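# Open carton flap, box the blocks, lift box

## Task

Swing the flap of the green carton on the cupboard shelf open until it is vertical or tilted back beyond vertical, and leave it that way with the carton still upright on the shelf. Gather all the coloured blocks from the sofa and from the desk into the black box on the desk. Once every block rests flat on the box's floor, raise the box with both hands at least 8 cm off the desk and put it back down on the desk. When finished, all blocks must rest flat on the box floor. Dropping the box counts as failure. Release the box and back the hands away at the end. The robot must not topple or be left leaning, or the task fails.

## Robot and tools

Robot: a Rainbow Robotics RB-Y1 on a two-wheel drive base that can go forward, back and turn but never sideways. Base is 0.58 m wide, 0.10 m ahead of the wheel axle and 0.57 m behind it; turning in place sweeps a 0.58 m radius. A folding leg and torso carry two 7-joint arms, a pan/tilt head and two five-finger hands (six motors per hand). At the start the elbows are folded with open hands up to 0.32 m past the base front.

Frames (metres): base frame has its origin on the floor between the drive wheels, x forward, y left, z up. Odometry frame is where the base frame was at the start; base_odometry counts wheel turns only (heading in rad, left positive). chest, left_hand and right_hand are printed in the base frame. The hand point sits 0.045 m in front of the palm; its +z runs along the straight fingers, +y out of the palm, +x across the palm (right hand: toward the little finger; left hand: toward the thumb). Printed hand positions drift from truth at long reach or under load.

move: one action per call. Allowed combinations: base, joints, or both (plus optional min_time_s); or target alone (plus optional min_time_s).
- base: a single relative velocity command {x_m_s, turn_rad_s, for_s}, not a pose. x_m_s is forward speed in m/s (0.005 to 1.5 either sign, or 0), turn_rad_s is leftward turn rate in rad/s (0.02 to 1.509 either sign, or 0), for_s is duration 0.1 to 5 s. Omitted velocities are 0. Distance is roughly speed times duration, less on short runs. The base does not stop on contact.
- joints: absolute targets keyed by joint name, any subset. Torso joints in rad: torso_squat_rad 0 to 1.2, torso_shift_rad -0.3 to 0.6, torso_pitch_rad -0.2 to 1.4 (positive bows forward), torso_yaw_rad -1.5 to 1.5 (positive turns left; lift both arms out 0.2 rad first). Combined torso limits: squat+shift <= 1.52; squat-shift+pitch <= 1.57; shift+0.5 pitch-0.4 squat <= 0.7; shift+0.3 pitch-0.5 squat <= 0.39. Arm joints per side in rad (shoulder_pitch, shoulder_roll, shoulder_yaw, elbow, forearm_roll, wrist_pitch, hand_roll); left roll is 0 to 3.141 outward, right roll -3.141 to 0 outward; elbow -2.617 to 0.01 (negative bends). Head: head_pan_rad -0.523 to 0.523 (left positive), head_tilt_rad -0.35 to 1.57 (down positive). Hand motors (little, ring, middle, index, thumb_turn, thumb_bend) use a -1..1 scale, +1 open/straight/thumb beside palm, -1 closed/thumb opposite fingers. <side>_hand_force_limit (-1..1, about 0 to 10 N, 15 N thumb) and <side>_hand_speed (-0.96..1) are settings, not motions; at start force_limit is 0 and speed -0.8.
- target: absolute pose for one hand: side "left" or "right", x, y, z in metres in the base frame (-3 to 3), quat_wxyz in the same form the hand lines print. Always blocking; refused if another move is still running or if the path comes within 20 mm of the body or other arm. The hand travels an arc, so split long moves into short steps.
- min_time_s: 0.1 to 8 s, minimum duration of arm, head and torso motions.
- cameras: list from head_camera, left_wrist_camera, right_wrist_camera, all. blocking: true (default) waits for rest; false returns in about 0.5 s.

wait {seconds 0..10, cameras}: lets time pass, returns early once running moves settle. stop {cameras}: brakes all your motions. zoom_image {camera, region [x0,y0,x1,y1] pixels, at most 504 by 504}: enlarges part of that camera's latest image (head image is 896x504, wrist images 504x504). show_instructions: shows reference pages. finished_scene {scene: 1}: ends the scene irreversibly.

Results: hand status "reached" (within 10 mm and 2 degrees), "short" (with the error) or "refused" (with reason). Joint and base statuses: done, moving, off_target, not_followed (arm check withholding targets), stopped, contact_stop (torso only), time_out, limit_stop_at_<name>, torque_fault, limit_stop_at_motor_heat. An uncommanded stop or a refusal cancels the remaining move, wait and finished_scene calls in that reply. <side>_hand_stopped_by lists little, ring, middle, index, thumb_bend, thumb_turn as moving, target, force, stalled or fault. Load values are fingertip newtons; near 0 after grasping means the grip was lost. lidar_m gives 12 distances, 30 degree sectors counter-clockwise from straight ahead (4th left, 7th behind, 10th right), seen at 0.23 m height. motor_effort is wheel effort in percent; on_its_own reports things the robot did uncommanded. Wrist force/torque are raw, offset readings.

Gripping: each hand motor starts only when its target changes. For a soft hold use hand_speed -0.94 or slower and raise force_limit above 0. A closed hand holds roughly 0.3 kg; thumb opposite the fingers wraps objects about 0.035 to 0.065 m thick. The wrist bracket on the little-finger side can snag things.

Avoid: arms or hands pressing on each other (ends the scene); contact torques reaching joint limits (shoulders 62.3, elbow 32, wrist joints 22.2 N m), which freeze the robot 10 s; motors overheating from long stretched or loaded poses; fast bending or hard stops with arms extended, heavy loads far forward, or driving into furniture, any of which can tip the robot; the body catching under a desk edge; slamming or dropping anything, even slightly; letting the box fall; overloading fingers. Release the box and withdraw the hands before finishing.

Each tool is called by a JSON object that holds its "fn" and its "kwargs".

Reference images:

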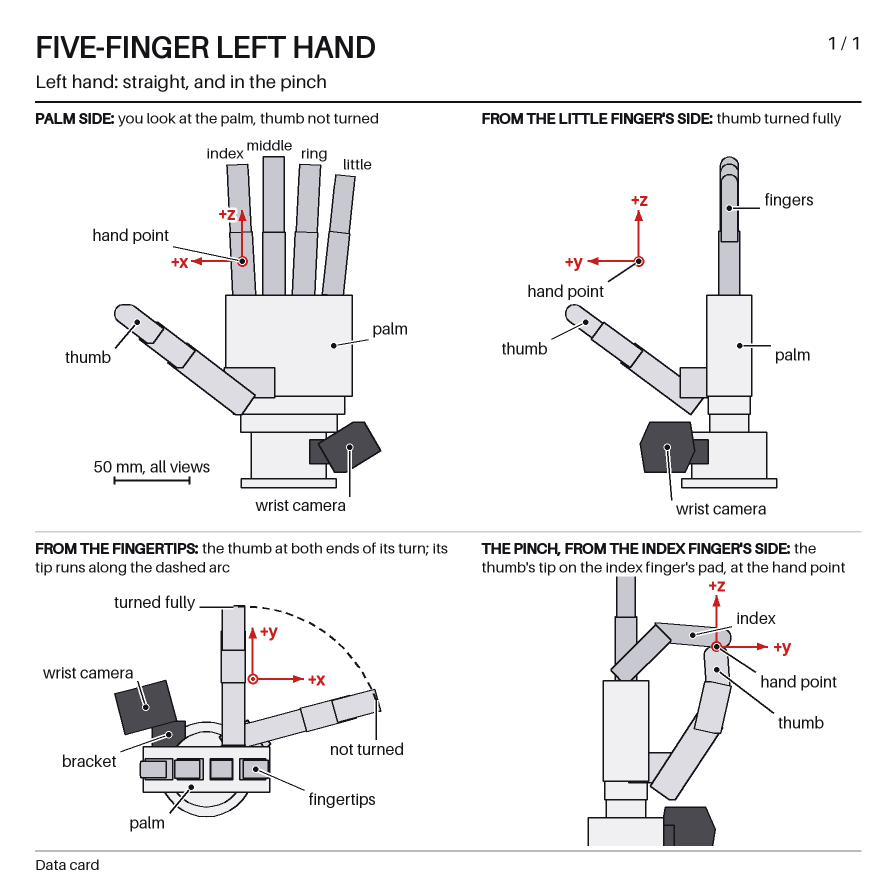

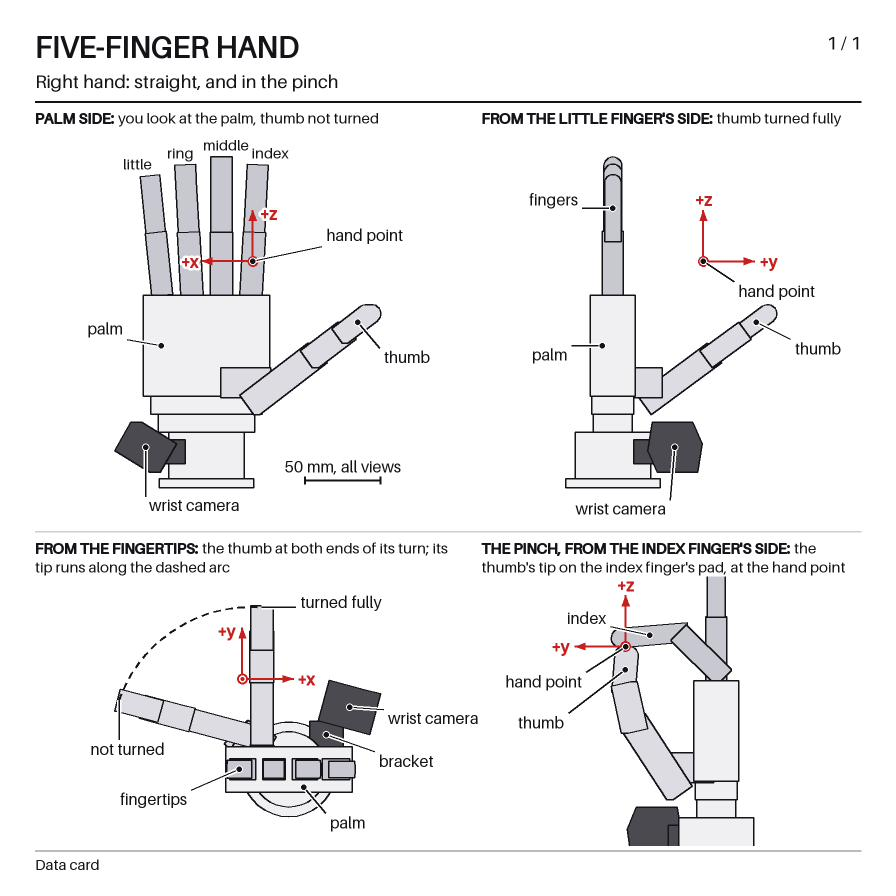

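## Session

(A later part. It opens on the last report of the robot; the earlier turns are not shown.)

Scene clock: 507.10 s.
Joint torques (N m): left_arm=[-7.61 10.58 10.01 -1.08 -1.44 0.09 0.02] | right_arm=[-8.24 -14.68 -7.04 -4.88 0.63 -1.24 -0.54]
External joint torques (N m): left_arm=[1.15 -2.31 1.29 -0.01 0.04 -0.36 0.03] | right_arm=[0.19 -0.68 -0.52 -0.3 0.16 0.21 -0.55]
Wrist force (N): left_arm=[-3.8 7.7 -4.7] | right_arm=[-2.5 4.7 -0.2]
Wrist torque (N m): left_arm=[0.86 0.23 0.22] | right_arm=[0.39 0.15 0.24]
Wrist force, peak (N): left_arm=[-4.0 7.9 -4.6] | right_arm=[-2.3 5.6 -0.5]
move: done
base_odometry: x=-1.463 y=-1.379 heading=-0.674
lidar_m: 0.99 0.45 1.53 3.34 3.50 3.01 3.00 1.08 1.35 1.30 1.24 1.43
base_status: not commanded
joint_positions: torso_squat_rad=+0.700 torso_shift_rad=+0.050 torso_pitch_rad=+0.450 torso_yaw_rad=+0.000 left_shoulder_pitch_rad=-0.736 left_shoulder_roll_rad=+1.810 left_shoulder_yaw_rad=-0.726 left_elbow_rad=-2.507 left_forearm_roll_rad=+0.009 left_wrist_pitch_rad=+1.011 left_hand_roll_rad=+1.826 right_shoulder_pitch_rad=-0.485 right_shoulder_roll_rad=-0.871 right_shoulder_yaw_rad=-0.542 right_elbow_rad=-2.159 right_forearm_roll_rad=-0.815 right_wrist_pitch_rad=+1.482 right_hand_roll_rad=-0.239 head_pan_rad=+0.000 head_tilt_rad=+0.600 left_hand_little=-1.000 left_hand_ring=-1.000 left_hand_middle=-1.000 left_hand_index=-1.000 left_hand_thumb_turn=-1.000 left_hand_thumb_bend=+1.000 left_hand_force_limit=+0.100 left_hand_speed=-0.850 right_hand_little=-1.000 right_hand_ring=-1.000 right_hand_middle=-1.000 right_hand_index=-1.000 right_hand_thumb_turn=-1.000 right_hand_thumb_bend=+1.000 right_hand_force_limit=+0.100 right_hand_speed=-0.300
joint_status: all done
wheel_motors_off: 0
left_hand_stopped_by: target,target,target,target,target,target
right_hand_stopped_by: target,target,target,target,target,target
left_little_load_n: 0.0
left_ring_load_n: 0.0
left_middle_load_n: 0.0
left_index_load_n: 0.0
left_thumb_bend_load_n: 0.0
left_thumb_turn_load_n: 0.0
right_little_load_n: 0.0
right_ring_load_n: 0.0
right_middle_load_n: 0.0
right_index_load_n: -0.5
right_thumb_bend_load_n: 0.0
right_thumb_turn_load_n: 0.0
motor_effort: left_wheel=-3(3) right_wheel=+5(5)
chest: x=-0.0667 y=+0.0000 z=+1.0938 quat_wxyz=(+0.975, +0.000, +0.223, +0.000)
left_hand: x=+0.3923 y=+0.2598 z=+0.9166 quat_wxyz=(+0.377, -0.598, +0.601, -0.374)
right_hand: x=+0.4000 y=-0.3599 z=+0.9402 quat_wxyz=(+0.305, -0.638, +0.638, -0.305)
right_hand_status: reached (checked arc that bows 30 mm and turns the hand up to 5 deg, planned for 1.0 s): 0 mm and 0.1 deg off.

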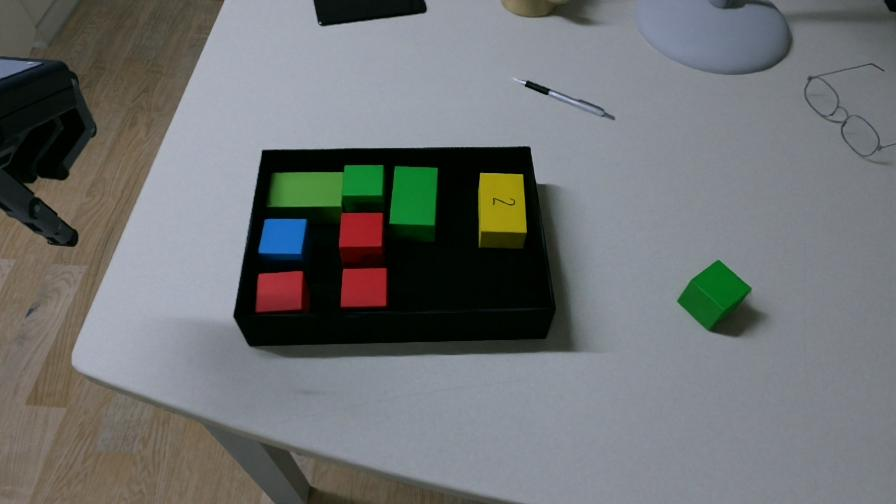

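{"fn": "move", "kwargs": {"target": {"side": "right", "x": 0.44, "y": -0.10, "z": 0.90, "quat_wxyz": [0.3357, -0.7033, 0.5657, -0.27]}}}

{"fn": "move", "kwargs": {"target": {"side": "right", "x": 0.52, "y": 0.043, "z": 0.86, "quat_wxyz": [0.3704, -0.776, 0.4603, -0.2197]}}}

{"fn": "move", "kwargs": {"target": {"side": "right", "x": 0.524, "y": 0.043, "z": 0.805, "quat_wxyz": [0.3704, -0.776, 0.4603, -0.2197]}, "cameras": ["right_wrist_camera", "head_camera"]}}

Scene clock: 518.67 s.
Joint torques (N m): left_arm=[-7.65 10.39 9.83 -0.98 -1.47 0.1 0.07] | right_arm=[-14.63 -6.35 -6.98 -6.18 0.79 -0.92 -0.04]
External joint torques (N m): left_arm=[1.11 -2.5 1.1 0.09 0.01 -0.35 0.08] | right_arm=[0.22 -0.16 -1.03 -0.43 -0.08 0.36 -0.04]
Wrist force (N): left_arm=[-3.7 7.7 -4.7] | right_arm=[-2.2 4.4 -0.2]
Wrist torque (N m): left_arm=[0.85 0.21 0.22] | right_arm=[0.32 0.08 0.12]
Wrist force, peak (N): left_arm=[-3.9 7.9 -4.6] | right_arm=[-3.5 4.6 -0.6]
move: done
base_odometry: x=-1.463 y=-1.379 heading=-0.674
lidar_m: 0.99 0.45 1.53 3.35 3.49 3.01 3.00 1.09 1.36 1.29 1.23 1.44
base_status: not commanded
joint_positions: torso_squat_rad=+0.700 torso_shift_rad=+0.050 torso_pitch_rad=+0.450 torso_yaw_rad=+0.000 left_shoulder_pitch_rad=-0.736 left_shoulder_roll_rad=+1.810 left_shoulder_yaw_rad=-0.726 left_elbow_rad=-2.507 left_forearm_roll_rad=+0.009 left_wrist_pitch_rad=+1.011 left_hand_roll_rad=+1.826 right_shoulder_pitch_rad=-0.941 right_shoulder_roll_rad=-0.600 right_shoulder_yaw_rad=+0.231 right_elbow_rad=-2.129 right_forearm_roll_rad=-0.343 right_wrist_pitch_rad=+1.544 right_hand_roll_rad=-0.540 head_pan_rad=+0.000 head_tilt_rad=+0.600 left_hand_little=-1.000 left_hand_ring=-1.000 left_hand_middle=-1.000 left_hand_index=-1.000 left_hand_thumb_turn=-1.000 left_hand_thumb_bend=+1.000 left_hand_force_limit=+0.100 left_hand_speed=-0.850 right_hand_little=-1.000 right_hand_ring=-1.000 right_hand_middle=-1.000 right_hand_index=-1.000 right_hand_thumb_turn=-1.000 right_hand_thumb_bend=+1.000 right_hand_force_limit=+0.100 right_hand_speed=-0.300
joint_status: all done
wheel_motors_off: 0
left_hand_stopped_by: target,target,target,target,target,target
right_hand_stopped_by: target,target,target,target,target,target
left_little_load_n: 0.0
left_ring_load_n: 0.0
left_middle_load_n: 0.0
left_index_load_n: 0.0
left_thumb_bend_load_n: 0.0
left_thumb_turn_load_n: 0.0
right_little_load_n: 0.0
right_ring_load_n: 0.0
right_middle_load_n: 0.0
right_index_load_n: 0.0
right_thumb_bend_load_n: 0.0
right_thumb_turn_load_n: 0.0
motor_effort: left_wheel=-2(3) right_wheel=+3(6)
chest: x=-0.0667 y=+0.0000 z=+1.0938 quat_wxyz=(+0.975, +0.000, +0.223, +0.000)
left_hand: x=+0.3923 y=+0.2599 z=+0.9166 quat_wxyz=(+0.377, -0.598, +0.601, -0.374)
right_hand: x=+0.4399 y=-0.0999 z=+0.9000 quat_wxyz=(+0.336, -0.703, +0.565, -0.270)
right_hand_status: reached (checked arc that bows 27 mm and turns the hand up to 13 deg, planned for 1.0 s): 0 mm and 0.0 deg off.
pictures: none

Scene clock: 520.23 s.
Joint torques (N m): left_arm=[-7.37 10.57 10 -0.94 -1.38 0.21 0.02] | right_arm=[-20.25 -4.51 -5.18 -8.11 0.56 -1.04 -0.51]
External joint torques (N m): left_arm=[1.39 -2.31 1.28 0.13 0.1 -0.24 0.03] | right_arm=[0.28 -0.64 -0.06 -0.42 0.06 0.41 -0.52]
Wrist force (N): left_arm=[-3.8 7.7 -4.5] | right_arm=[-2.5 4.4 -0.7]
Wrist torque (N m): left_arm=[0.85 0.23 0.22] | right_arm=[0.37 0.15 0.24]
Wrist force, peak (N): left_arm=[-4.0 7.9 -4.8] | right_arm=[-1.0 5.4 -0.6]
move: done
base_odometry: x=-1.463 y=-1.379 heading=-0.674
lidar_m: 0.99 0.44 1.52 3.32 3.48 2.99 2.99 1.08 1.35 1.29 1.25 1.44
base_status: not commanded
joint_positions: torso_squat_rad=+0.700 torso_shift_rad=+0.050 torso_pitch_rad=+0.450 torso_yaw_rad=+0.000 left_shoulder_pitch_rad=-0.736 left_shoulder_roll_rad=+1.810 left_shoulder_yaw_rad=-0.726 left_elbow_rad=-2.507 left_forearm_roll_rad=+0.009 left_wrist_pitch_rad=+1.011 left_hand_roll_rad=+1.826 right_shoulder_pitch_rad=-1.272 right_shoulder_roll_rad=-0.327 right_shoulder_yaw_rad=+0.363 right_elbow_rad=-1.409 right_forearm_roll_rad=-0.390 right_wrist_pitch_rad=+1.134 right_hand_roll_rad=-0.251 head_pan_rad=+0.000 head_tilt_rad=+0.600 left_hand_little=-1.000 left_hand_ring=-1.000 left_hand_middle=-1.000 left_hand_index=-1.000 left_hand_thumb_turn=-1.000 left_hand_thumb_bend=+1.000 left_hand_force_limit=+0.100 left_hand_speed=-0.850 right_hand_little=-1.000 right_hand_ring=-1.000 right_hand_middle=-1.000 right_hand_index=-1.000 right_hand_thumb_turn=-1.000 right_hand_thumb_bend=+1.000 right_hand_force_limit=+0.100 right_hand_speed=-0.300
joint_status: all done
wheel_motors_off: 0
left_hand_stopped_by: target,target,target,target,target,target
right_hand_stopped_by: target,target,target,target,target,target
left_little_load_n: 0.0
left_ring_load_n: -0.5
left_middle_load_n: 0.0
left_index_load_n: 0.0
left_thumb_bend_load_n: 0.0
left_thumb_turn_load_n: 0.0
right_little_load_n: 0.0
right_ring_load_n: 0.0
right_middle_load_n: 0.0
right_index_load_n: 0.0
right_thumb_bend_load_n: 0.0
right_thumb_turn_load_n: 0.0
motor_effort: left_wheel=-2(3) right_wheel=+3(6)
chest: x=-0.0666 y=+0.0000 z=+1.0938 quat_wxyz=(+0.975, +0.000, +0.223, +0.000)
left_hand: x=+0.3923 y=+0.2598 z=+0.9165 quat_wxyz=(+0.377, -0.598, +0.601, -0.374)
right_hand: x=+0.5198 y=+0.0430 z=+0.8600 quat_wxyz=(+0.371, -0.776, +0.460, -0.220)
right_hand_status: reached (checked arc that bows 29 mm and turns the hand up to 16 deg, planned for 1.0 s): 0 mm and 0.0 deg off.
pictures: none

Scene clock: 520.97 s.
Joint torques (N m): left_arm=[-7.57 10.82 9.5 -0.86 -1.44 0.17 0.1] | right_arm=[-20.81 -2.35 -4.28 -9.95 0.45 -1.18 -0.33]
External joint torques (N m): left_arm=[1.19 -2.07 0.77 0.21 0.04 -0.28 0.11] | right_arm=[-0.55 1.03 0.41 -1.8 0.01 0.28 -0.33]
Wrist force (N): left_arm=[-3.7 7.8 -4.6] | right_arm=[-2.1 4.4 -0.2]
Wrist torque (N m): left_arm=[0.87 0.22 0.22] | right_arm=[0.37 0.12 0.28]
Wrist force, peak (N): left_arm=[-3.8 7.9 -4.8] | right_arm=[-2.6 5.5 0.6]
move: done
base_odometry: x=-1.463 y=-1.379 heading=-0.674
lidar_m: 1.00 0.44 1.52 3.34 3.48 2.99 2.99 1.08 1.36 1.29 1.25 1.43
base_status: not commanded
joint_positions: torso_squat_rad=+0.700 torso_shift_rad=+0.050 torso_pitch_rad=+0.450 torso_yaw_rad=+0.000 left_shoulder_pitch_rad=-0.736 left_shoulder_roll_rad=+1.810 left_shoulder_yaw_rad=-0.726 left_elbow_rad=-2.507 left_forearm_roll_rad=+0.009 left_wrist_pitch_rad=+1.011 left_hand_roll_rad=+1.826 right_shoulder_pitch_rad=-1.214 right_shoulder_roll_rad=-0.293 right_shoulder_yaw_rad=+0.390 right_elbow_rad=-1.285 right_forearm_roll_rad=-0.359 right_wrist_pitch_rad=+0.968 right_hand_roll_rad=-0.219 head_pan_rad=+0.000 head_tilt_rad=+0.600 left_hand_little=-1.000 left_hand_ring=-1.000 left_hand_middle=-1.000 left_hand_index=-1.000 left_hand_thumb_turn=-1.000 left_hand_thumb_bend=+1.000 left_hand_force_limit=+0.100 left_hand_speed=-0.850 right_hand_little=-1.000 right_hand_ring=-1.000 right_hand_middle=-1.000 right_hand_index=-1.000 right_hand_thumb_turn=-1.000 right_hand_thumb_bend=+1.000 right_hand_force_limit=+0.100 right_hand_speed=-0.300
joint_status: all done
wheel_motors_off: 0
left_hand_stopped_by: target,target,target,target,target,target
right_hand_stopped_by: target,target,target,target,target,target
left_little_load_n: 0.0
left_ring_load_n: 0.0
left_middle_load_n: 0.0
left_index_load_n: 0.0
left_thumb_bend_load_n: 0.0
left_thumb_turn_load_n: 0.0
right_little_load_n: 0.0
right_ring_load_n: 0.0
right_middle_load_n: 0.0
right_index_load_n: 0.0
right_thumb_bend_load_n: 0.0
right_thumb_turn_load_n: 0.0
motor_effort: left_wheel=-2(3) right_wheel=+4(4)
chest: x=-0.0666 y=+0.0000 z=+1.0938 quat_wxyz=(+0.975, +0.000, +0.223, +0.000)
left_hand: x=+0.3923 y=+0.2598 z=+0.9165 quat_wxyz=(+0.377, -0.598, +0.601, -0.374)
right_hand: x=+0.5240 y=+0.0427 z=+0.8047 quat_wxyz=(+0.370, -0.776, +0.461, -0.220)
right_hand_status: reached (checked arc that bows 2 mm and turns the hand up to 0 deg, planned for 0.4 s): 0 mm and 0.0 deg off.
pictures: head_camera, right_wrist_camera

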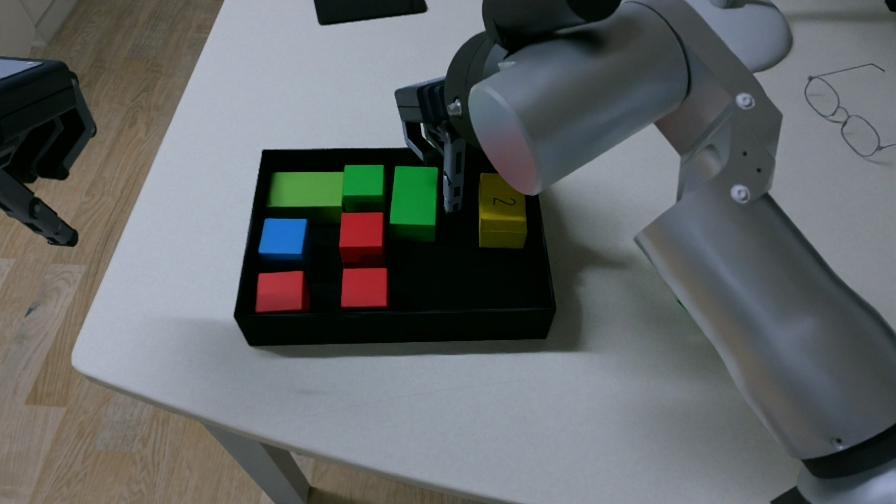

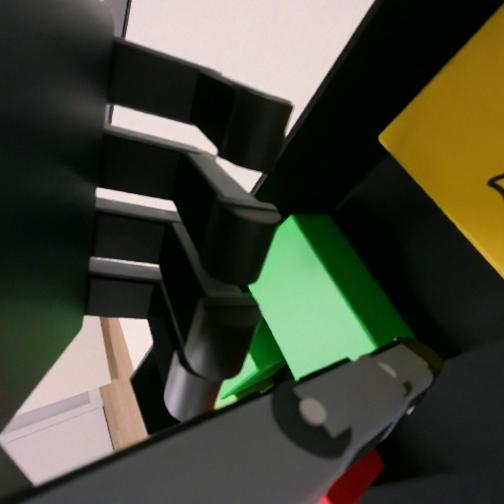

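{"fn": "move", "kwargs": {"target": {"side": "right", "x": 0.50, "y": 0.03, "z": 0.88, "quat_wxyz": [0.3118, -0.6533, 0.6224, -0.2971]}}}

{"fn": "move", "kwargs": {"target": {"side": "right", "x": 0.46, "y": 0.01, "z": 0.92, "quat_wxyz": [0.0616, -0.7044, 0.7044, -0.0616]}, "cameras": ["right_wrist_camera", "head_camera"]}}

Scene clock: 528.43 s.
Joint torques (N m): left_arm=[-7.51 10.78 9.45 -0.93 -1.51 0.02 0] | right_arm=[-19.16 -1.51 -4.12 -8.2 1 -1.14 -0.11]
External joint torques (N m): left_arm=[1.25 -2.1 0.72 0.14 -0.03 -0.43 0.01] | right_arm=[0.17 0.55 0.7 -1.17 -0.16 -0.08 -0.12]
Wrist force (N): left_arm=[-3.9 7.6 -4.4] | right_arm=[-2.4 4.4 0.1]
Wrist torque (N m): left_arm=[0.83 0.24 0.21] | right_arm=[0.37 0.12 0.09]
Wrist force, peak (N): left_arm=[-3.9 7.8 -4.8] | right_arm=[-1.0 5.2 0.0]
move: done
base_odometry: x=-1.463 y=-1.379 heading=-0.674
lidar_m: 0.99 0.44 1.53 3.35 3.47 2.99 2.99 1.08 1.35 1.30 1.25 1.41
base_status: not commanded
joint_positions: torso_squat_rad=+0.700 torso_shift_rad=+0.050 torso_pitch_rad=+0.450 torso_yaw_rad=+0.000 left_shoulder_pitch_rad=-0.736 left_shoulder_roll_rad=+1.810 left_shoulder_yaw_rad=-0.726 left_elbow_rad=-2.507 left_forearm_roll_rad=+0.009 left_wrist_pitch_rad=+1.011 left_hand_roll_rad=+1.826 right_shoulder_pitch_rad=-1.283 right_shoulder_roll_rad=-0.241 right_shoulder_yaw_rad=+0.480 right_elbow_rad=-1.580 right_forearm_roll_rad=+0.033 right_wrist_pitch_rad=+1.504 right_hand_roll_rad=-0.783 head_pan_rad=+0.000 head_tilt_rad=+0.600 left_hand_little=-1.000 left_hand_ring=-1.000 left_hand_middle=-1.000 left_hand_index=-1.000 left_hand_thumb_turn=-1.000 left_hand_thumb_bend=+1.000 left_hand_force_limit=+0.100 left_hand_speed=-0.850 right_hand_little=-1.000 right_hand_ring=-1.000 right_hand_middle=-1.000 right_hand_index=-1.000 right_hand_thumb_turn=-1.000 right_hand_thumb_bend=+1.000 right_hand_force_limit=+0.100 right_hand_speed=-0.300
joint_status: all done
wheel_motors_off: 0
left_hand_stopped_by: target,target,target,target,target,target
right_hand_stopped_by: target,target,target,target,target,target
left_little_load_n: 0.0
left_ring_load_n: 0.0
left_middle_load_n: 0.0
left_index_load_n: 0.0
left_thumb_bend_load_n: 0.0
left_thumb_turn_load_n: 0.0
right_little_load_n: 0.0
right_ring_load_n: 0.0
right_middle_load_n: 0.0
right_index_load_n: 0.0
right_thumb_bend_load_n: 0.0
right_thumb_turn_load_n: 0.0
motor_effort: left_wheel=-2(2) right_wheel=+4(5)
chest: x=-0.0666 y=+0.0000 z=+1.0938 quat_wxyz=(+0.975, +0.000, +0.223, +0.000)
left_hand: x=+0.3923 y=+0.2598 z=+0.9165 quat_wxyz=(+0.377, -0.598, +0.601, -0.374)
right_hand: x=+0.5000 y=+0.0298 z=+0.8800 quat_wxyz=(+0.312, -0.653, +0.623, -0.297)
right_hand_status: reached (checked arc that bows 7 mm and turns the hand up to 26 deg, planned for 0.7 s): 0 mm and 0.0 deg off.
pictures: none

Scene clock: 530.17 s.
Joint torques (N m): left_arm=[-7.49 10.52 9.57 -0.79 -1.47 0.16 0.14] | right_arm=[-23.56 -7.46 -1.47 -7.88 0.37 -0.17 -0.56]
External joint torques (N m): left_arm=[1.27 -2.36 0.84 0.28 0.01 -0.29 0.15] | right_arm=[0.55 0.37 -0.88 -0.36 0.06 0.18 -0.56]
Wrist force (N): left_arm=[-3.6 7.8 -4.5] | right_arm=[-2.5 0.9 1.5]
Wrist torque (N m): left_arm=[0.86 0.21 0.22] | right_arm=[0.05 0.08 0.13]
Wrist force, peak (N): left_arm=[-3.9 7.8 -4.8] | right_arm=[-2.3 5.0 0.4]
move: done
base_odometry: x=-1.463 y=-1.379 heading=-0.674
lidar_m: 1.00 0.44 1.52 3.35 3.48 3.01 3.00 1.08 1.35 1.30 1.24 1.44
base_status: not commanded
joint_positions: torso_squat_rad=+0.700 torso_shift_rad=+0.050 torso_pitch_rad=+0.450 torso_yaw_rad=+0.000 left_shoulder_pitch_rad=-0.736 left_shoulder_roll_rad=+1.810 left_shoulder_yaw_rad=-0.726 left_elbow_rad=-2.507 left_forearm_roll_rad=+0.009 left_wrist_pitch_rad=+1.011 left_hand_roll_rad=+1.826 right_shoulder_pitch_rad=-2.051 right_shoulder_roll_rad=-0.177 right_shoulder_yaw_rad=+0.128 right_elbow_rad=-0.267 right_forearm_roll_rad=-0.371 right_wrist_pitch_rad=+1.585 right_hand_roll_rad=-0.432 head_pan_rad=+0.000 head_tilt_rad=+0.600 left_hand_little=-1.000 left_hand_ring=-1.000 left_hand_middle=-1.000 left_hand_index=-1.000 left_hand_thumb_turn=-1.000 left_hand_thumb_bend=+1.000 left_hand_force_limit=+0.100 left_hand_speed=-0.850 right_hand_little=-1.000 right_hand_ring=-1.000 right_hand_middle=-1.000 right_hand_index=-1.000 right_hand_thumb_turn=-1.000 right_hand_thumb_bend=+1.000 right_hand_force_limit=+0.100 right_hand_speed=-0.300
joint_status: all done
wheel_motors_off: 0
left_hand_stopped_by: target,target,target,target,target,target
right_hand_stopped_by: target,target,target,target,target,target
left_little_load_n: 0.0
left_ring_load_n: 0.0
left_middle_load_n: 0.0
left_index_load_n: 0.0
left_thumb_bend_load_n: 0.0
left_thumb_turn_load_n: 0.0
right_little_load_n: 0.0
right_ring_load_n: 0.0
right_middle_load_n: 0.0
right_index_load_n: 0.0
right_thumb_bend_load_n: 0.0
right_thumb_turn_load_n: 0.0
motor_effort: left_wheel=-2(3) right_wheel=+4(4)
chest: x=-0.0666 y=+0.0000 z=+1.0938 quat_wxyz=(+0.975, +0.000, +0.223, +0.000)
left_hand: x=+0.3923 y=+0.2598 z=+0.9165 quat_wxyz=(+0.377, -0.598, +0.601, -0.374)
right_hand: x=+0.4596 y=+0.0097 z=+0.9199 quat_wxyz=(+0.071, -0.703, +0.705, -0.066)
right_hand_status: reached (checked arc that bows 61 mm and turns the hand up to 40 deg, as near as the solve gets, planned for 1.3 s): 1 mm and 1.3 deg off.
pictures: head_camera, right_wrist_camera

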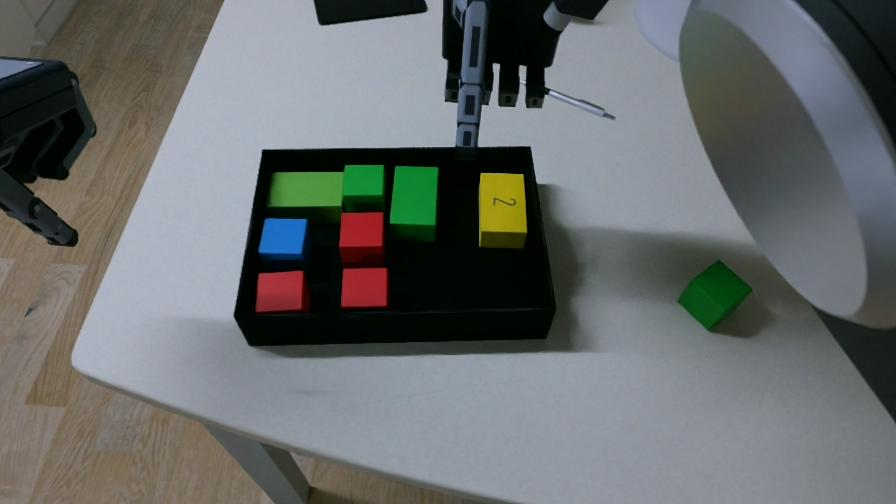

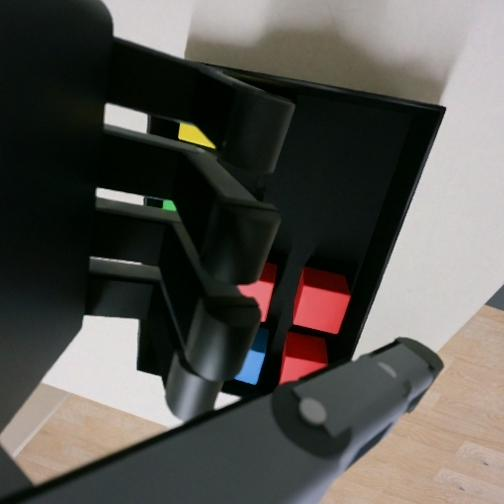

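{"fn": "move", "kwargs": {"joints": {"right_hand_index": 1}}}

{"fn": "move", "kwargs": {"target": {"side": "right", "x": 0.447, "y": 0.0085, "z": 0.87, "quat_wxyz": [0.0616, -0.7044, 0.7044, -0.0616]}, "cameras": ["right_wrist_camera", "head_camera"]}}

Scene clock: 532.63 s.
Joint torques (N m): left_arm=[-7.59 10.84 9.53 -1.1 -1.41 0.13 0.12] | right_arm=[-23.36 -7.16 -1.5 -7.92 0.39 -0.18 -0.46]
External joint torques (N m): left_arm=[1.17 -2.05 0.8 -0.02 0.07 -0.32 0.12] | right_arm=[0.75 0.67 -0.91 -0.4 0.08 0.17 -0.46]
Wrist force (N): left_arm=[-3.7 7.7 -4.5] | right_arm=[-2.5 1.1 1.6]
Wrist torque (N m): left_arm=[0.85 0.22 0.22] | right_arm=[0.07 0.09 0.12]
Wrist force, peak (N): left_arm=[-3.8 7.8 -4.7] | right_arm=[-2.7 1.2 1.9]
move: done
base_odometry: x=-1.463 y=-1.379 heading=-0.674
lidar_m: 1.00 0.43 1.53 3.35 3.48 3.01 2.99 1.08 1.36 1.30 1.24 1.42
base_status: not commanded
joint_positions: torso_squat_rad=+0.700 torso_shift_rad=+0.050 torso_pitch_rad=+0.450 torso_yaw_rad=+0.000 left_shoulder_pitch_rad=-0.736 left_shoulder_roll_rad=+1.810 left_shoulder_yaw_rad=-0.726 left_elbow_rad=-2.507 left_forearm_roll_rad=+0.009 left_wrist_pitch_rad=+1.011 left_hand_roll_rad=+1.826 right_shoulder_pitch_rad=-2.051 right_shoulder_roll_rad=-0.177 right_shoulder_yaw_rad=+0.128 right_elbow_rad=-0.267 right_forearm_roll_rad=-0.371 right_wrist_pitch_rad=+1.585 right_hand_roll_rad=-0.432 head_pan_rad=+0.000 head_tilt_rad=+0.600 left_hand_little=-1.000 left_hand_ring=-1.000 left_hand_middle=-1.000 left_hand_index=-1.000 left_hand_thumb_turn=-1.000 left_hand_thumb_bend=+1.000 left_hand_force_limit=+0.100 left_hand_speed=-0.850 right_hand_little=-1.000 right_hand_ring=-1.000 right_hand_middle=-1.000 right_hand_index=+1.000 right_hand_thumb_turn=-1.000 right_hand_thumb_bend=+1.000 right_hand_force_limit=+0.100 right_hand_speed=-0.300
joint_status: all done
wheel_motors_off: 0
left_hand_stopped_by: target,target,target,target,target,target
right_hand_stopped_by: target,target,target,target,target,target
left_little_load_n: 0.0
left_ring_load_n: 0.0
left_middle_load_n: 0.0
left_index_load_n: 0.0
left_thumb_bend_load_n: 0.0
left_thumb_turn_load_n: 0.0
right_little_load_n: 0.0
right_ring_load_n: 0.0
right_middle_load_n: 0.0
right_index_load_n: 0.0
right_thumb_bend_load_n: 0.0
right_thumb_turn_load_n: 0.0
motor_effort: left_wheel=-2(3) right_wheel=+4(4)
chest: x=-0.0666 y=+0.0000 z=+1.0938 quat_wxyz=(+0.975, +0.000, +0.223, +0.000)
left_hand: x=+0.3923 y=+0.2598 z=+0.9165 quat_wxyz=(+0.377, -0.598, +0.601, -0.374)
right_hand: x=+0.4596 y=+0.0097 z=+0.9199 quat_wxyz=(+0.071, -0.703, +0.705, -0.066)
pictures: none

Scene clock: 533.47 s.
Joint torques (N m): left_arm=[-7.75 10.24 9.7 -0.96 -1.52 0.16 0.12] | right_arm=[-24.6 -6.22 0.02 -9.84 0.34 -0.11 -0.28]
External joint torques (N m): left_arm=[1.01 -2.65 0.97 0.11 -0.04 -0.29 0.12] | right_arm=[-0.69 0.64 1.15 -2.33 0.02 0.16 -0.28]
Wrist force (N): left_arm=[-3.6 7.7 -4.6] | right_arm=[-2.3 1.0 1.8]
Wrist torque (N m): left_arm=[0.84 0.20 0.23] | right_arm=[0.07 0.05 0.00]
Wrist force, peak (N): left_arm=[-3.9 7.8 -4.7] | right_arm=[-2.8 1.4 2.1]
move: done
base_odometry: x=-1.463 y=-1.379 heading=-0.674
lidar_m: 0.98 0.43 1.50 3.35 3.49 2.98 3.00 1.08 1.34 1.30 1.25 1.44
base_status: not commanded
joint_positions: torso_squat_rad=+0.700 torso_shift_rad=+0.050 torso_pitch_rad=+0.450 torso_yaw_rad=+0.000 left_shoulder_pitch_rad=-0.736 left_shoulder_roll_rad=+1.810 left_shoulder_yaw_rad=-0.726 left_elbow_rad=-2.507 left_forearm_roll_rad=+0.009 left_wrist_pitch_rad=+1.011 left_hand_roll_rad=+1.826 right_shoulder_pitch_rad=-1.876 right_shoulder_roll_rad=-0.154 right_shoulder_yaw_rad=+0.151 right_elbow_rad=-0.442 right_forearm_roll_rad=-0.351 right_wrist_pitch_rad=+1.614 right_hand_roll_rad=-0.467 head_pan_rad=+0.000 head_tilt_rad=+0.600 left_hand_little=-1.000 left_hand_ring=-1.000 left_hand_middle=-1.000 left_hand_index=-1.000 left_hand_thumb_turn=-1.000 left_hand_thumb_bend=+1.000 left_hand_force_limit=+0.100 left_hand_speed=-0.850 right_hand_little=-1.000 right_hand_ring=-1.000 right_hand_middle=-1.000 right_hand_index=+1.000 right_hand_thumb_turn=-1.000 right_hand_thumb_bend=+1.000 right_hand_force_limit=+0.100 right_hand_speed=-0.300
joint_status: all done
wheel_motors_off: 0
left_hand_stopped_by: target,target,target,target,target,target
right_hand_stopped_by: target,target,target,target,target,target
left_little_load_n: 0.0
left_ring_load_n: 0.0
left_middle_load_n: 0.0
left_index_load_n: 0.0
left_thumb_bend_load_n: 0.0
left_thumb_turn_load_n: 0.0
right_little_load_n: 0.0
right_ring_load_n: 0.0
right_middle_load_n: 0.0
right_index_load_n: 0.0
right_thumb_bend_load_n: 0.0
right_thumb_turn_load_n: 0.0
motor_effort: left_wheel=-2(3) right_wheel=+4(4)
chest: x=-0.0666 y=+0.0000 z=+1.0938 quat_wxyz=(+0.975, +0.000, +0.223, +0.000)
left_hand: x=+0.3923 y=+0.2598 z=+0.9165 quat_wxyz=(+0.377, -0.598, +0.601, -0.374)
right_hand: x=+0.4469 y=+0.0083 z=+0.8696 quat_wxyz=(+0.055, -0.705, +0.704, -0.058)
right_hand_status: reached (checked arc that bows 2 mm and turns the hand up to 2 deg, planned for 0.5 s): 0 mm and 0.9 deg off.
pictures: head_camera, right_wrist_camera

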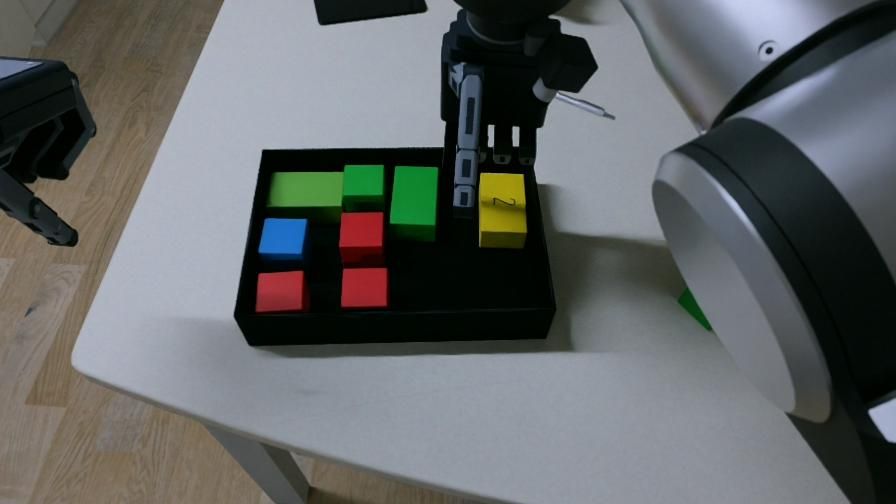

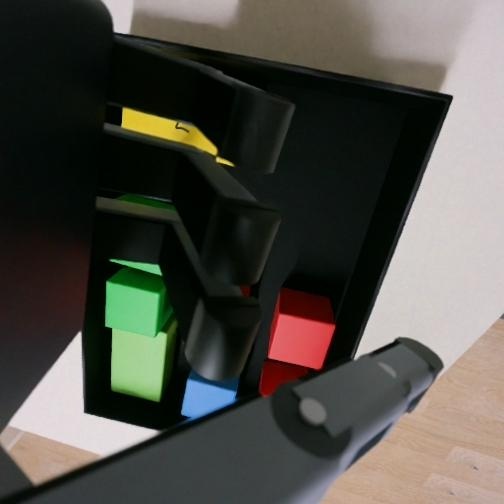

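{"fn": "move", "kwargs": {"joints": {"right_hand_thumb_turn": 1}}}

{"fn": "move", "kwargs": {"target": {"side": "right", "x": 0.445, "y": 0.0085, "z": 0.845, "quat_wxyz": [0.0616, -0.7044, 0.7044, -0.0616]}, "cameras": ["head_camera"]}}

Scene clock: 536.90 s.
Joint torques (N m): left_arm=[-7.54 10.72 9.85 -0.92 -1.48 0.06 0.01] | right_arm=[-24.55 -6.37 0.09 -9.73 0.27 -0.09 -0.23]
External joint torques (N m): left_arm=[1.22 -2.17 1.12 0.15 0 -0.39 0.01] | right_arm=[-0.63 0.49 1.23 -2.21 -0.04 0.2 -0.23]
Wrist force (N): left_arm=[-3.7 7.8 -4.5] | right_arm=[-2.6 1.0 1.7]
Wrist torque (N m): left_arm=[0.87 0.22 0.21] | right_arm=[0.07 0.11 0.01]
Wrist force, peak (N): left_arm=[-3.8 7.9 -4.6] | right_arm=[-2.7 1.1 1.8]
move: done
base_odometry: x=-1.463 y=-1.379 heading=-0.674
lidar_m: 1.00 0.45 1.53 3.33 3.49 3.00 2.99 1.07 1.36 1.29 1.24 1.42
base_status: not commanded
joint_positions: torso_squat_rad=+0.700 torso_shift_rad=+0.050 torso_pitch_rad=+0.450 torso_yaw_rad=+0.000 left_shoulder_pitch_rad=-0.736 left_shoulder_roll_rad=+1.810 left_shoulder_yaw_rad=-0.726 left_elbow_rad=-2.507 left_forearm_roll_rad=+0.009 left_wrist_pitch_rad=+1.011 left_hand_roll_rad=+1.826 right_shoulder_pitch_rad=-1.876 right_shoulder_roll_rad=-0.154 right_shoulder_yaw_rad=+0.151 right_elbow_rad=-0.442 right_forearm_roll_rad=-0.351 right_wrist_pitch_rad=+1.614 right_hand_roll_rad=-0.467 head_pan_rad=+0.000 head_tilt_rad=+0.600 left_hand_little=-1.000 left_hand_ring=-1.000 left_hand_middle=-1.000 left_hand_index=-1.000 left_hand_thumb_turn=-1.000 left_hand_thumb_bend=+1.000 left_hand_force_limit=+0.100 left_hand_speed=-0.850 right_hand_little=-1.000 right_hand_ring=-1.000 right_hand_middle=-1.000 right_hand_index=+1.000 right_hand_thumb_turn=+1.000 right_hand_thumb_bend=+1.000 right_hand_force_limit=+0.100 right_hand_speed=-0.300
joint_status: all done
wheel_motors_off: 0
left_hand_stopped_by: target,target,target,target,target,target
right_hand_stopped_by: target,target,target,target,target,target
left_little_load_n: 0.0
left_ring_load_n: 0.0
left_middle_load_n: 0.0
left_index_load_n: 0.0
left_thumb_bend_load_n: 0.0
left_thumb_turn_load_n: 0.0
right_little_load_n: 0.0
right_ring_load_n: 0.0
right_middle_load_n: 0.0
right_index_load_n: 0.0
right_thumb_bend_load_n: 0.0
right_thumb_turn_load_n: 0.0
motor_effort: left_wheel=-2(3) right_wheel=+4(4)
chest: x=-0.0666 y=+0.0000 z=+1.0938 quat_wxyz=(+0.975, +0.000, +0.223, +0.000)
left_hand: x=+0.3923 y=+0.2598 z=+0.9165 quat_wxyz=(+0.377, -0.598, +0.601, -0.374)
right_hand: x=+0.4469 y=+0.0083 z=+0.8696 quat_wxyz=(+0.055, -0.705, +0.704, -0.058)
pictures: none

Scene clock: 537.70 s.
Joint torques (N m): left_arm=[-7.63 10.69 9.45 -1.16 -1.39 0.08 0.04] | right_arm=[-24.08 -6.12 -0.3 -9.86 0.28 -0.19 -0.34]
External joint torques (N m): left_arm=[1.13 -2.2 0.72 -0.08 0.09 -0.37 0.04] | right_arm=[-0.45 0.08 1.16 -2.28 -0.03 0.12 -0.34]
Wrist force (N): left_arm=[-3.8 7.7 -4.6] | right_arm=[-2.6 0.8 1.5]
Wrist torque (N m): left_arm=[0.85 0.25 0.21] | right_arm=[0.01 0.11 0.04]
Wrist force, peak (N): left_arm=[-4.0 7.9 -4.9] | right_arm=[-3.3 1.9 2.8]
move: done
base_odometry: x=-1.463 y=-1.379 heading=-0.674
lidar_m: 0.98 0.44 1.51 3.34 3.47 3.00 2.98 1.09 1.36 1.30 1.24 1.43
base_status: not commanded
joint_positions: torso_squat_rad=+0.700 torso_shift_rad=+0.050 torso_pitch_rad=+0.450 torso_yaw_rad=+0.000 left_shoulder_pitch_rad=-0.736 left_shoulder_roll_rad=+1.810 left_shoulder_yaw_rad=-0.726 left_elbow_rad=-2.507 left_forearm_roll_rad=+0.009 left_wrist_pitch_rad=+1.011 left_hand_roll_rad=+1.826 right_shoulder_pitch_rad=-1.775 right_shoulder_roll_rad=-0.147 right_shoulder_yaw_rad=+0.166 right_elbow_rad=-0.555 right_forearm_roll_rad=-0.336 right_wrist_pitch_rad=+1.612 right_hand_roll_rad=-0.491 head_pan_rad=+0.000 head_tilt_rad=+0.600 left_hand_little=-1.000 left_hand_ring=-1.000 left_hand_middle=-1.000 left_hand_index=-1.000 left_hand_thumb_turn=-1.000 left_hand_thumb_bend=+1.000 left_hand_force_limit=+0.100 left_hand_speed=-0.850 right_hand_little=-1.000 right_hand_ring=-1.000 right_hand_middle=-1.000 right_hand_index=+1.000 right_hand_thumb_turn=+1.000 right_hand_thumb_bend=+1.000 right_hand_force_limit=+0.100 right_hand_speed=-0.300
joint_status: all done
wheel_motors_off: 0
left_hand_stopped_by: target,target,target,target,target,target
right_hand_stopped_by: target,target,target,target,target,target
left_little_load_n: 0.0
left_ring_load_n: 0.0
left_middle_load_n: 0.0
left_index_load_n: 0.0
left_thumb_bend_load_n: 0.0
left_thumb_turn_load_n: 0.0
right_little_load_n: -0.5
right_ring_load_n: 0.0
right_middle_load_n: 0.0
right_index_load_n: 0.0
right_thumb_bend_load_n: 0.0
right_thumb_turn_load_n: 0.0
motor_effort: left_wheel=-2(4) right_wheel=+4(5)
chest: x=-0.0666 y=+0.0000 z=+1.0938 quat_wxyz=(+0.975, +0.000, +0.223, +0.000)
left_hand: x=+0.3923 y=+0.2598 z=+0.9165 quat_wxyz=(+0.377, -0.598, +0.601, -0.374)
right_hand: x=+0.4448 y=+0.0084 z=+0.8447 quat_wxyz=(+0.060, -0.705, +0.704, -0.061)
right_hand_status: reached (checked arc that bows 1 mm and turns the hand up to 1 deg, planned for 0.4 s): 0 mm and 0.2 deg off.

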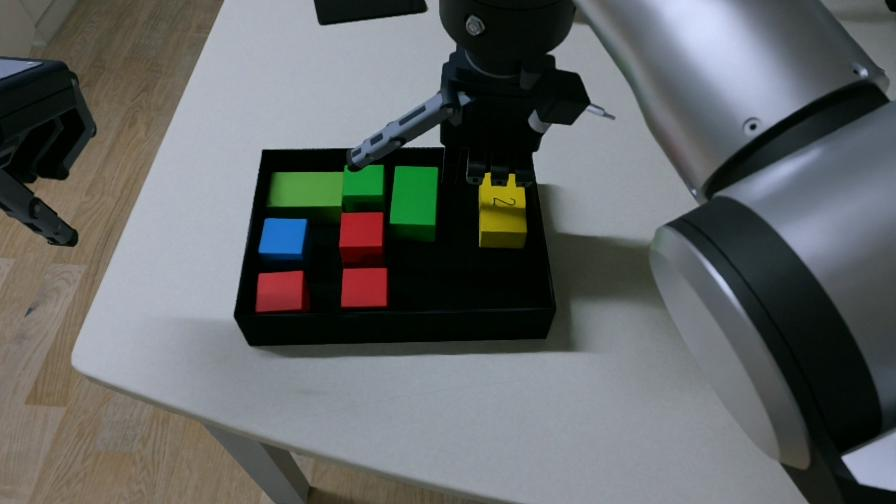

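{"fn": "zoom_image", "kwargs": {"camera": "head_camera", "region": [380, 100, 580, 280]}}

Scaled by 2.520 from the camera's image (finer frame: 1280x720).

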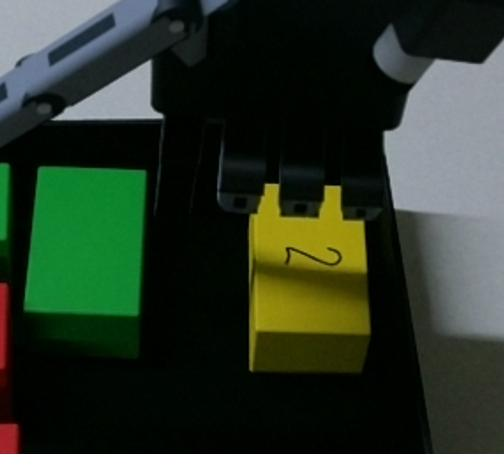

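{"fn": "move", "kwargs": {"target": {"side": "right", "x": 0.445, "y": 0.0045, "z": 0.815, "quat_wxyz": [0.0616, -0.7044, 0.7044, -0.0616]}, "cameras": ["head_camera"]}}

{"fn": "zoom_image", "kwargs": {"camera": "head_camera", "region": [380, 100, 580, 280]}}

Scene clock: 539.50 s.
Joint torques (N m): left_arm=[-7.66 10.74 9.41 -0.91 -1.48 0.13 0.01] | right_arm=[-23.96 -5.43 -0.48 -9.08 0.3 -0.19 -0.31]
External joint torques (N m): left_arm=[1.1 -2.15 0.68 0.17 0 -0.32 0.01] | right_arm=[-0.5 0.43 0.94 -1.47 -0.02 0.13 -0.31]
Wrist force (N): left_arm=[-3.6 7.9 -4.6] | right_arm=[-2.3 0.7 1.6]
Wrist torque (N m): left_arm=[0.88 0.20 0.22] | right_arm=[0.01 0.07 0.15]
Wrist force, peak (N): left_arm=[-4.0 8.0 -4.7] | right_arm=[-2.7 1.0 2.9]
move: done
base_odometry: x=-1.463 y=-1.379 heading=-0.674
lidar_m: 0.99 0.44 1.51 3.34 3.48 2.99 2.99 1.09 1.36 1.29 1.25 1.44
base_status: not commanded
joint_positions: torso_squat_rad=+0.700 torso_shift_rad=+0.050 torso_pitch_rad=+0.450 torso_yaw_rad=+0.000 left_shoulder_pitch_rad=-0.736 left_shoulder_roll_rad=+1.810 left_shoulder_yaw_rad=-0.726 left_elbow_rad=-2.507 left_forearm_roll_rad=+0.009 left_wrist_pitch_rad=+1.011 left_hand_roll_rad=+1.826 right_shoulder_pitch_rad=-1.720 right_shoulder_roll_rad=-0.139 right_shoulder_yaw_rad=+0.176 right_elbow_rad=-0.547 right_forearm_roll_rad=-0.325 right_wrist_pitch_rad=+1.548 right_hand_roll_rad=-0.486 head_pan_rad=+0.000 head_tilt_rad=+0.600 left_hand_little=-1.000 left_hand_ring=-1.000 left_hand_middle=-1.000 left_hand_index=-1.000 left_hand_thumb_turn=-1.000 left_hand_thumb_bend=+1.000 left_hand_force_limit=+0.100 left_hand_speed=-0.850 right_hand_little=-1.000 right_hand_ring=-1.000 right_hand_middle=-1.000 right_hand_index=+1.000 right_hand_thumb_turn=+1.000 right_hand_thumb_bend=+1.000 right_hand_force_limit=+0.100 right_hand_speed=-0.300
joint_status: all done
wheel_motors_off: 0
left_hand_stopped_by: target,target,target,target,target,target
right_hand_stopped_by: target,target,target,target,target,target
left_little_load_n: 0.0
left_ring_load_n: 0.5
left_middle_load_n: 0.0
left_index_load_n: 0.0
left_thumb_bend_load_n: 0.0
left_thumb_turn_load_n: 0.5
right_little_load_n: 0.0
right_ring_load_n: 0.0
right_middle_load_n: 0.0
right_index_load_n: 0.0
right_thumb_bend_load_n: 0.5
right_thumb_turn_load_n: 0.0
motor_effort: left_wheel=-2(4) right_wheel=+4(5)
chest: x=-0.0666 y=+0.0000 z=+1.0938 quat_wxyz=(+0.975, +0.000, +0.223, +0.000)
left_hand: x=+0.3923 y=+0.2598 z=+0.9165 quat_wxyz=(+0.377, -0.598, +0.601, -0.374)
right_hand: x=+0.4448 y=+0.0043 z=+0.8148 quat_wxyz=(+0.062, -0.704, +0.705, -0.062)
right_hand_status: reached (checked arc that bows 1 mm and turns the hand up to 0 deg, planned for 0.3 s): 0 mm and 0.0 deg off.

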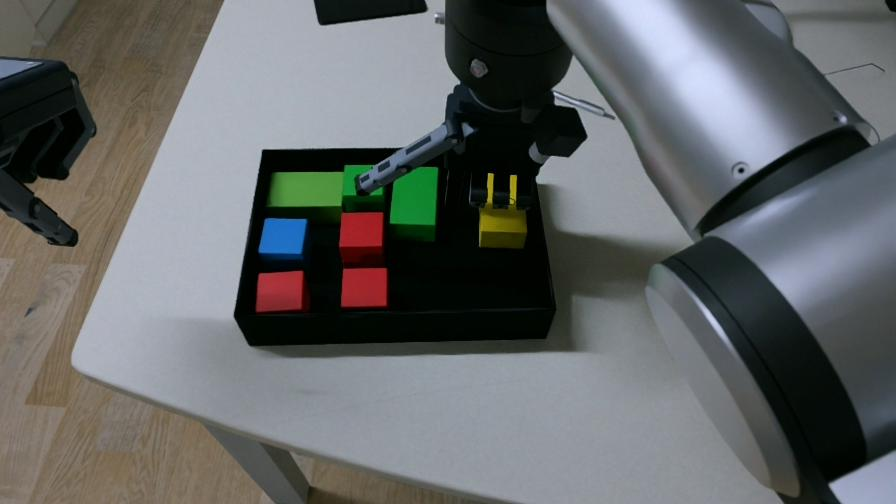

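Scaled by 2.520 from the camera's image (finer frame: 1280x720).

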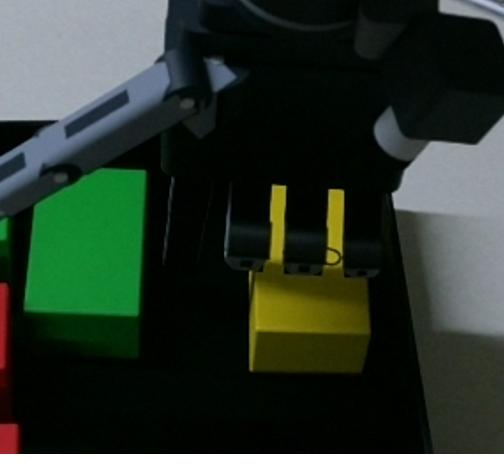

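{"fn": "move", "kwargs": {"target": {"side": "right", "x": 0.445, "y": 0.013, "z": 0.814, "quat_wxyz": [0.0616, -0.7044, 0.7044, -0.0616]}}}

{"fn": "move", "kwargs": {"target": {"side": "right", "x": 0.445, "y": 0.0185, "z": 0.814, "quat_wxyz": [0.0616, -0.7044, 0.7044, -0.0616]}, "cameras": ["head_camera"]}}

{"fn": "zoom_image", "kwargs": {"camera": "head_camera", "region": [330, 100, 530, 280]}}

Scene clock: 540.47 s.
Joint torques (N m): left_arm=[-7.58 10.81 9.77 -0.93 -1.41 0.12 0.01] | right_arm=[-24.18 -5.4 0.05 -8.27 0.31 -0.27 -0.38]
External joint torques (N m): left_arm=[1.18 -2.08 1.04 0.14 0.07 -0.32 0.02] | right_arm=[-0.7 0.49 1.31 -0.67 -0.01 0.05 -0.38]
Wrist force (N): left_arm=[-3.7 7.7 -4.6] | right_arm=[-2.2 0.9 1.8]
Wrist torque (N m): left_arm=[0.84 0.22 0.22] | right_arm=[0.02 0.04 0.03]
Wrist force, peak (N): left_arm=[-3.9 7.8 -4.7] | right_arm=[-3.5 0.3 0.7]
move: done
base_odometry: x=-1.463 y=-1.379 heading=-0.674
lidar_m: 0.98 0.44 1.52 3.35 3.49 3.00 2.99 1.09 1.35 1.30 1.25 1.43
base_status: not commanded
joint_positions: torso_squat_rad=+0.700 torso_shift_rad=+0.050 torso_pitch_rad=+0.450 torso_yaw_rad=+0.000 left_shoulder_pitch_rad=-0.736 left_shoulder_roll_rad=+1.810 left_shoulder_yaw_rad=-0.726 left_elbow_rad=-2.507 left_forearm_roll_rad=+0.009 left_wrist_pitch_rad=+1.011 left_hand_roll_rad=+1.826 right_shoulder_pitch_rad=-1.746 right_shoulder_roll_rad=-0.121 right_shoulder_yaw_rad=+0.177 right_elbow_rad=-0.499 right_forearm_roll_rad=-0.323 right_wrist_pitch_rad=+1.520 right_hand_roll_rad=-0.493 head_pan_rad=+0.000 head_tilt_rad=+0.600 left_hand_little=-1.000 left_hand_ring=-1.000 left_hand_middle=-1.000 left_hand_index=-1.000 left_hand_thumb_turn=-1.000 left_hand_thumb_bend=+1.000 left_hand_force_limit=+0.100 left_hand_speed=-0.850 right_hand_little=-1.000 right_hand_ring=-1.000 right_hand_middle=-1.000 right_hand_index=+1.000 right_hand_thumb_turn=+1.000 right_hand_thumb_bend=+1.000 right_hand_force_limit=+0.100 right_hand_speed=-0.300
joint_status: all done
wheel_motors_off: 0
left_hand_stopped_by: target,target,target,target,target,target
right_hand_stopped_by: target,target,target,target,target,target
left_little_load_n: 0.0
left_ring_load_n: 0.0
left_middle_load_n: 0.0
left_index_load_n: 0.0
left_thumb_bend_load_n: 0.0
left_thumb_turn_load_n: 0.0
right_little_load_n: 0.0
right_ring_load_n: 0.5
right_middle_load_n: 0.0
right_index_load_n: 0.0
right_thumb_bend_load_n: 0.0
right_thumb_turn_load_n: 0.0
motor_effort: left_wheel=-2(3) right_wheel=+4(5)
chest: x=-0.0666 y=+0.0000 z=+1.0938 quat_wxyz=(+0.975, +0.000, +0.223, +0.000)
left_hand: x=+0.3923 y=+0.2598 z=+0.9165 quat_wxyz=(+0.377, -0.598, +0.601, -0.374)
right_hand: x=+0.4445 y=+0.0126 z=+0.8139 quat_wxyz=(+0.064, -0.704, +0.705, -0.062)
right_hand_status: reached (checked arc that bows 1 mm and turns the hand up to 0 deg, planned for 0.3 s): 1 mm and 0.2 deg off.
pictures: none

Scene clock: 541.20 s.
Joint torques (N m): left_arm=[-7.39 10.24 9.63 -1.09 -1.42 0.13 0.06] | right_arm=[-23.86 -5.52 -0.86 -8.31 0.28 -0.39 -0.39]
External joint torques (N m): left_arm=[1.37 -2.64 0.9 -0.01 0.06 -0.32 0.07] | right_arm=[-0.33 0.5 0.23 -0.72 -0.04 -0.06 -0.39]
Wrist force (N): left_arm=[-3.6 7.7 -4.7] | right_arm=[-2.1 1.2 1.7]
Wrist torque (N m): left_arm=[0.85 0.20 0.23] | right_arm=[0.08 0.02 0.04]
Wrist force, peak (N): left_arm=[-4.0 7.7 -4.8] | right_arm=[-3.3 0.6 1.1]
move: done
base_odometry: x=-1.463 y=-1.379 heading=-0.674
lidar_m: 1.01 0.44 1.52 3.34 3.48 2.99 2.99 1.09 1.35 1.30 1.26 1.45
base_status: not commanded
joint_positions: torso_squat_rad=+0.700 torso_shift_rad=+0.050 torso_pitch_rad=+0.450 torso_yaw_rad=+0.000 left_shoulder_pitch_rad=-0.736 left_shoulder_roll_rad=+1.810 left_shoulder_yaw_rad=-0.726 left_elbow_rad=-2.507 left_forearm_roll_rad=+0.009 left_wrist_pitch_rad=+1.011 left_hand_roll_rad=+1.826 right_shoulder_pitch_rad=-1.777 right_shoulder_roll_rad=-0.108 right_shoulder_yaw_rad=+0.175 right_elbow_rad=-0.442 right_forearm_roll_rad=-0.324 right_wrist_pitch_rad=+1.492 right_hand_roll_rad=-0.494 head_pan_rad=+0.000 head_tilt_rad=+0.600 left_hand_little=-1.000 left_hand_ring=-1.000 left_hand_middle=-1.000 left_hand_index=-1.000 left_hand_thumb_turn=-1.000 left_hand_thumb_bend=+1.000 left_hand_force_limit=+0.100 left_hand_speed=-0.850 right_hand_little=-1.000 right_hand_ring=-1.000 right_hand_middle=-1.000 right_hand_index=+1.000 right_hand_thumb_turn=+1.000 right_hand_thumb_bend=+1.000 right_hand_force_limit=+0.100 right_hand_speed=-0.300
joint_status: all done
wheel_motors_off: 0
left_hand_stopped_by: target,target,target,target,target,target
right_hand_stopped_by: target,target,target,target,target,target
left_little_load_n: 0.0
left_ring_load_n: 0.0
left_middle_load_n: 0.0
left_index_load_n: 0.0
left_thumb_bend_load_n: 0.0
left_thumb_turn_load_n: 0.0
right_little_load_n: 0.0
right_ring_load_n: 0.0
right_middle_load_n: 0.0
right_index_load_n: 0.0
right_thumb_bend_load_n: 0.0
right_thumb_turn_load_n: 0.5
motor_effort: left_wheel=-2(3) right_wheel=+5(5)
chest: x=-0.0666 y=+0.0000 z=+1.0938 quat_wxyz=(+0.975, +0.000, +0.223, +0.000)
left_hand: x=+0.3923 y=+0.2598 z=+0.9165 quat_wxyz=(+0.377, -0.598, +0.601, -0.374)
right_hand: x=+0.4445 y=+0.0181 z=+0.8138 quat_wxyz=(+0.064, -0.704, +0.705, -0.063)
right_hand_status: reached (checked arc that bows 1 mm and turns the hand up to 0 deg, planned for 0.3 s): 1 mm and 0.3 deg off.

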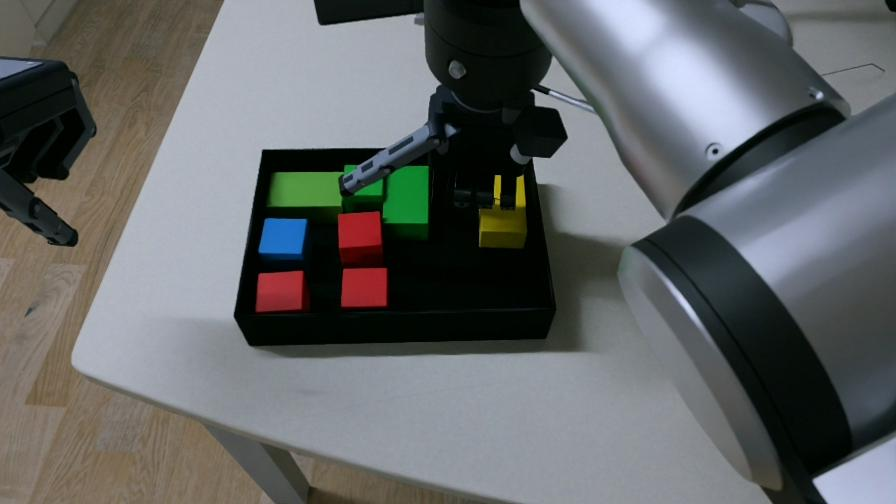

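Scaled by 2.520 from the camera's image (finer frame: 1280x720).

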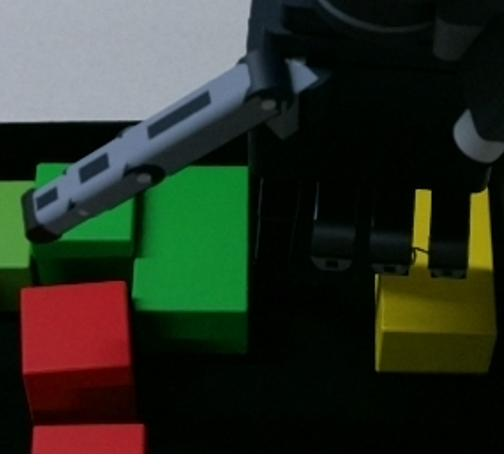

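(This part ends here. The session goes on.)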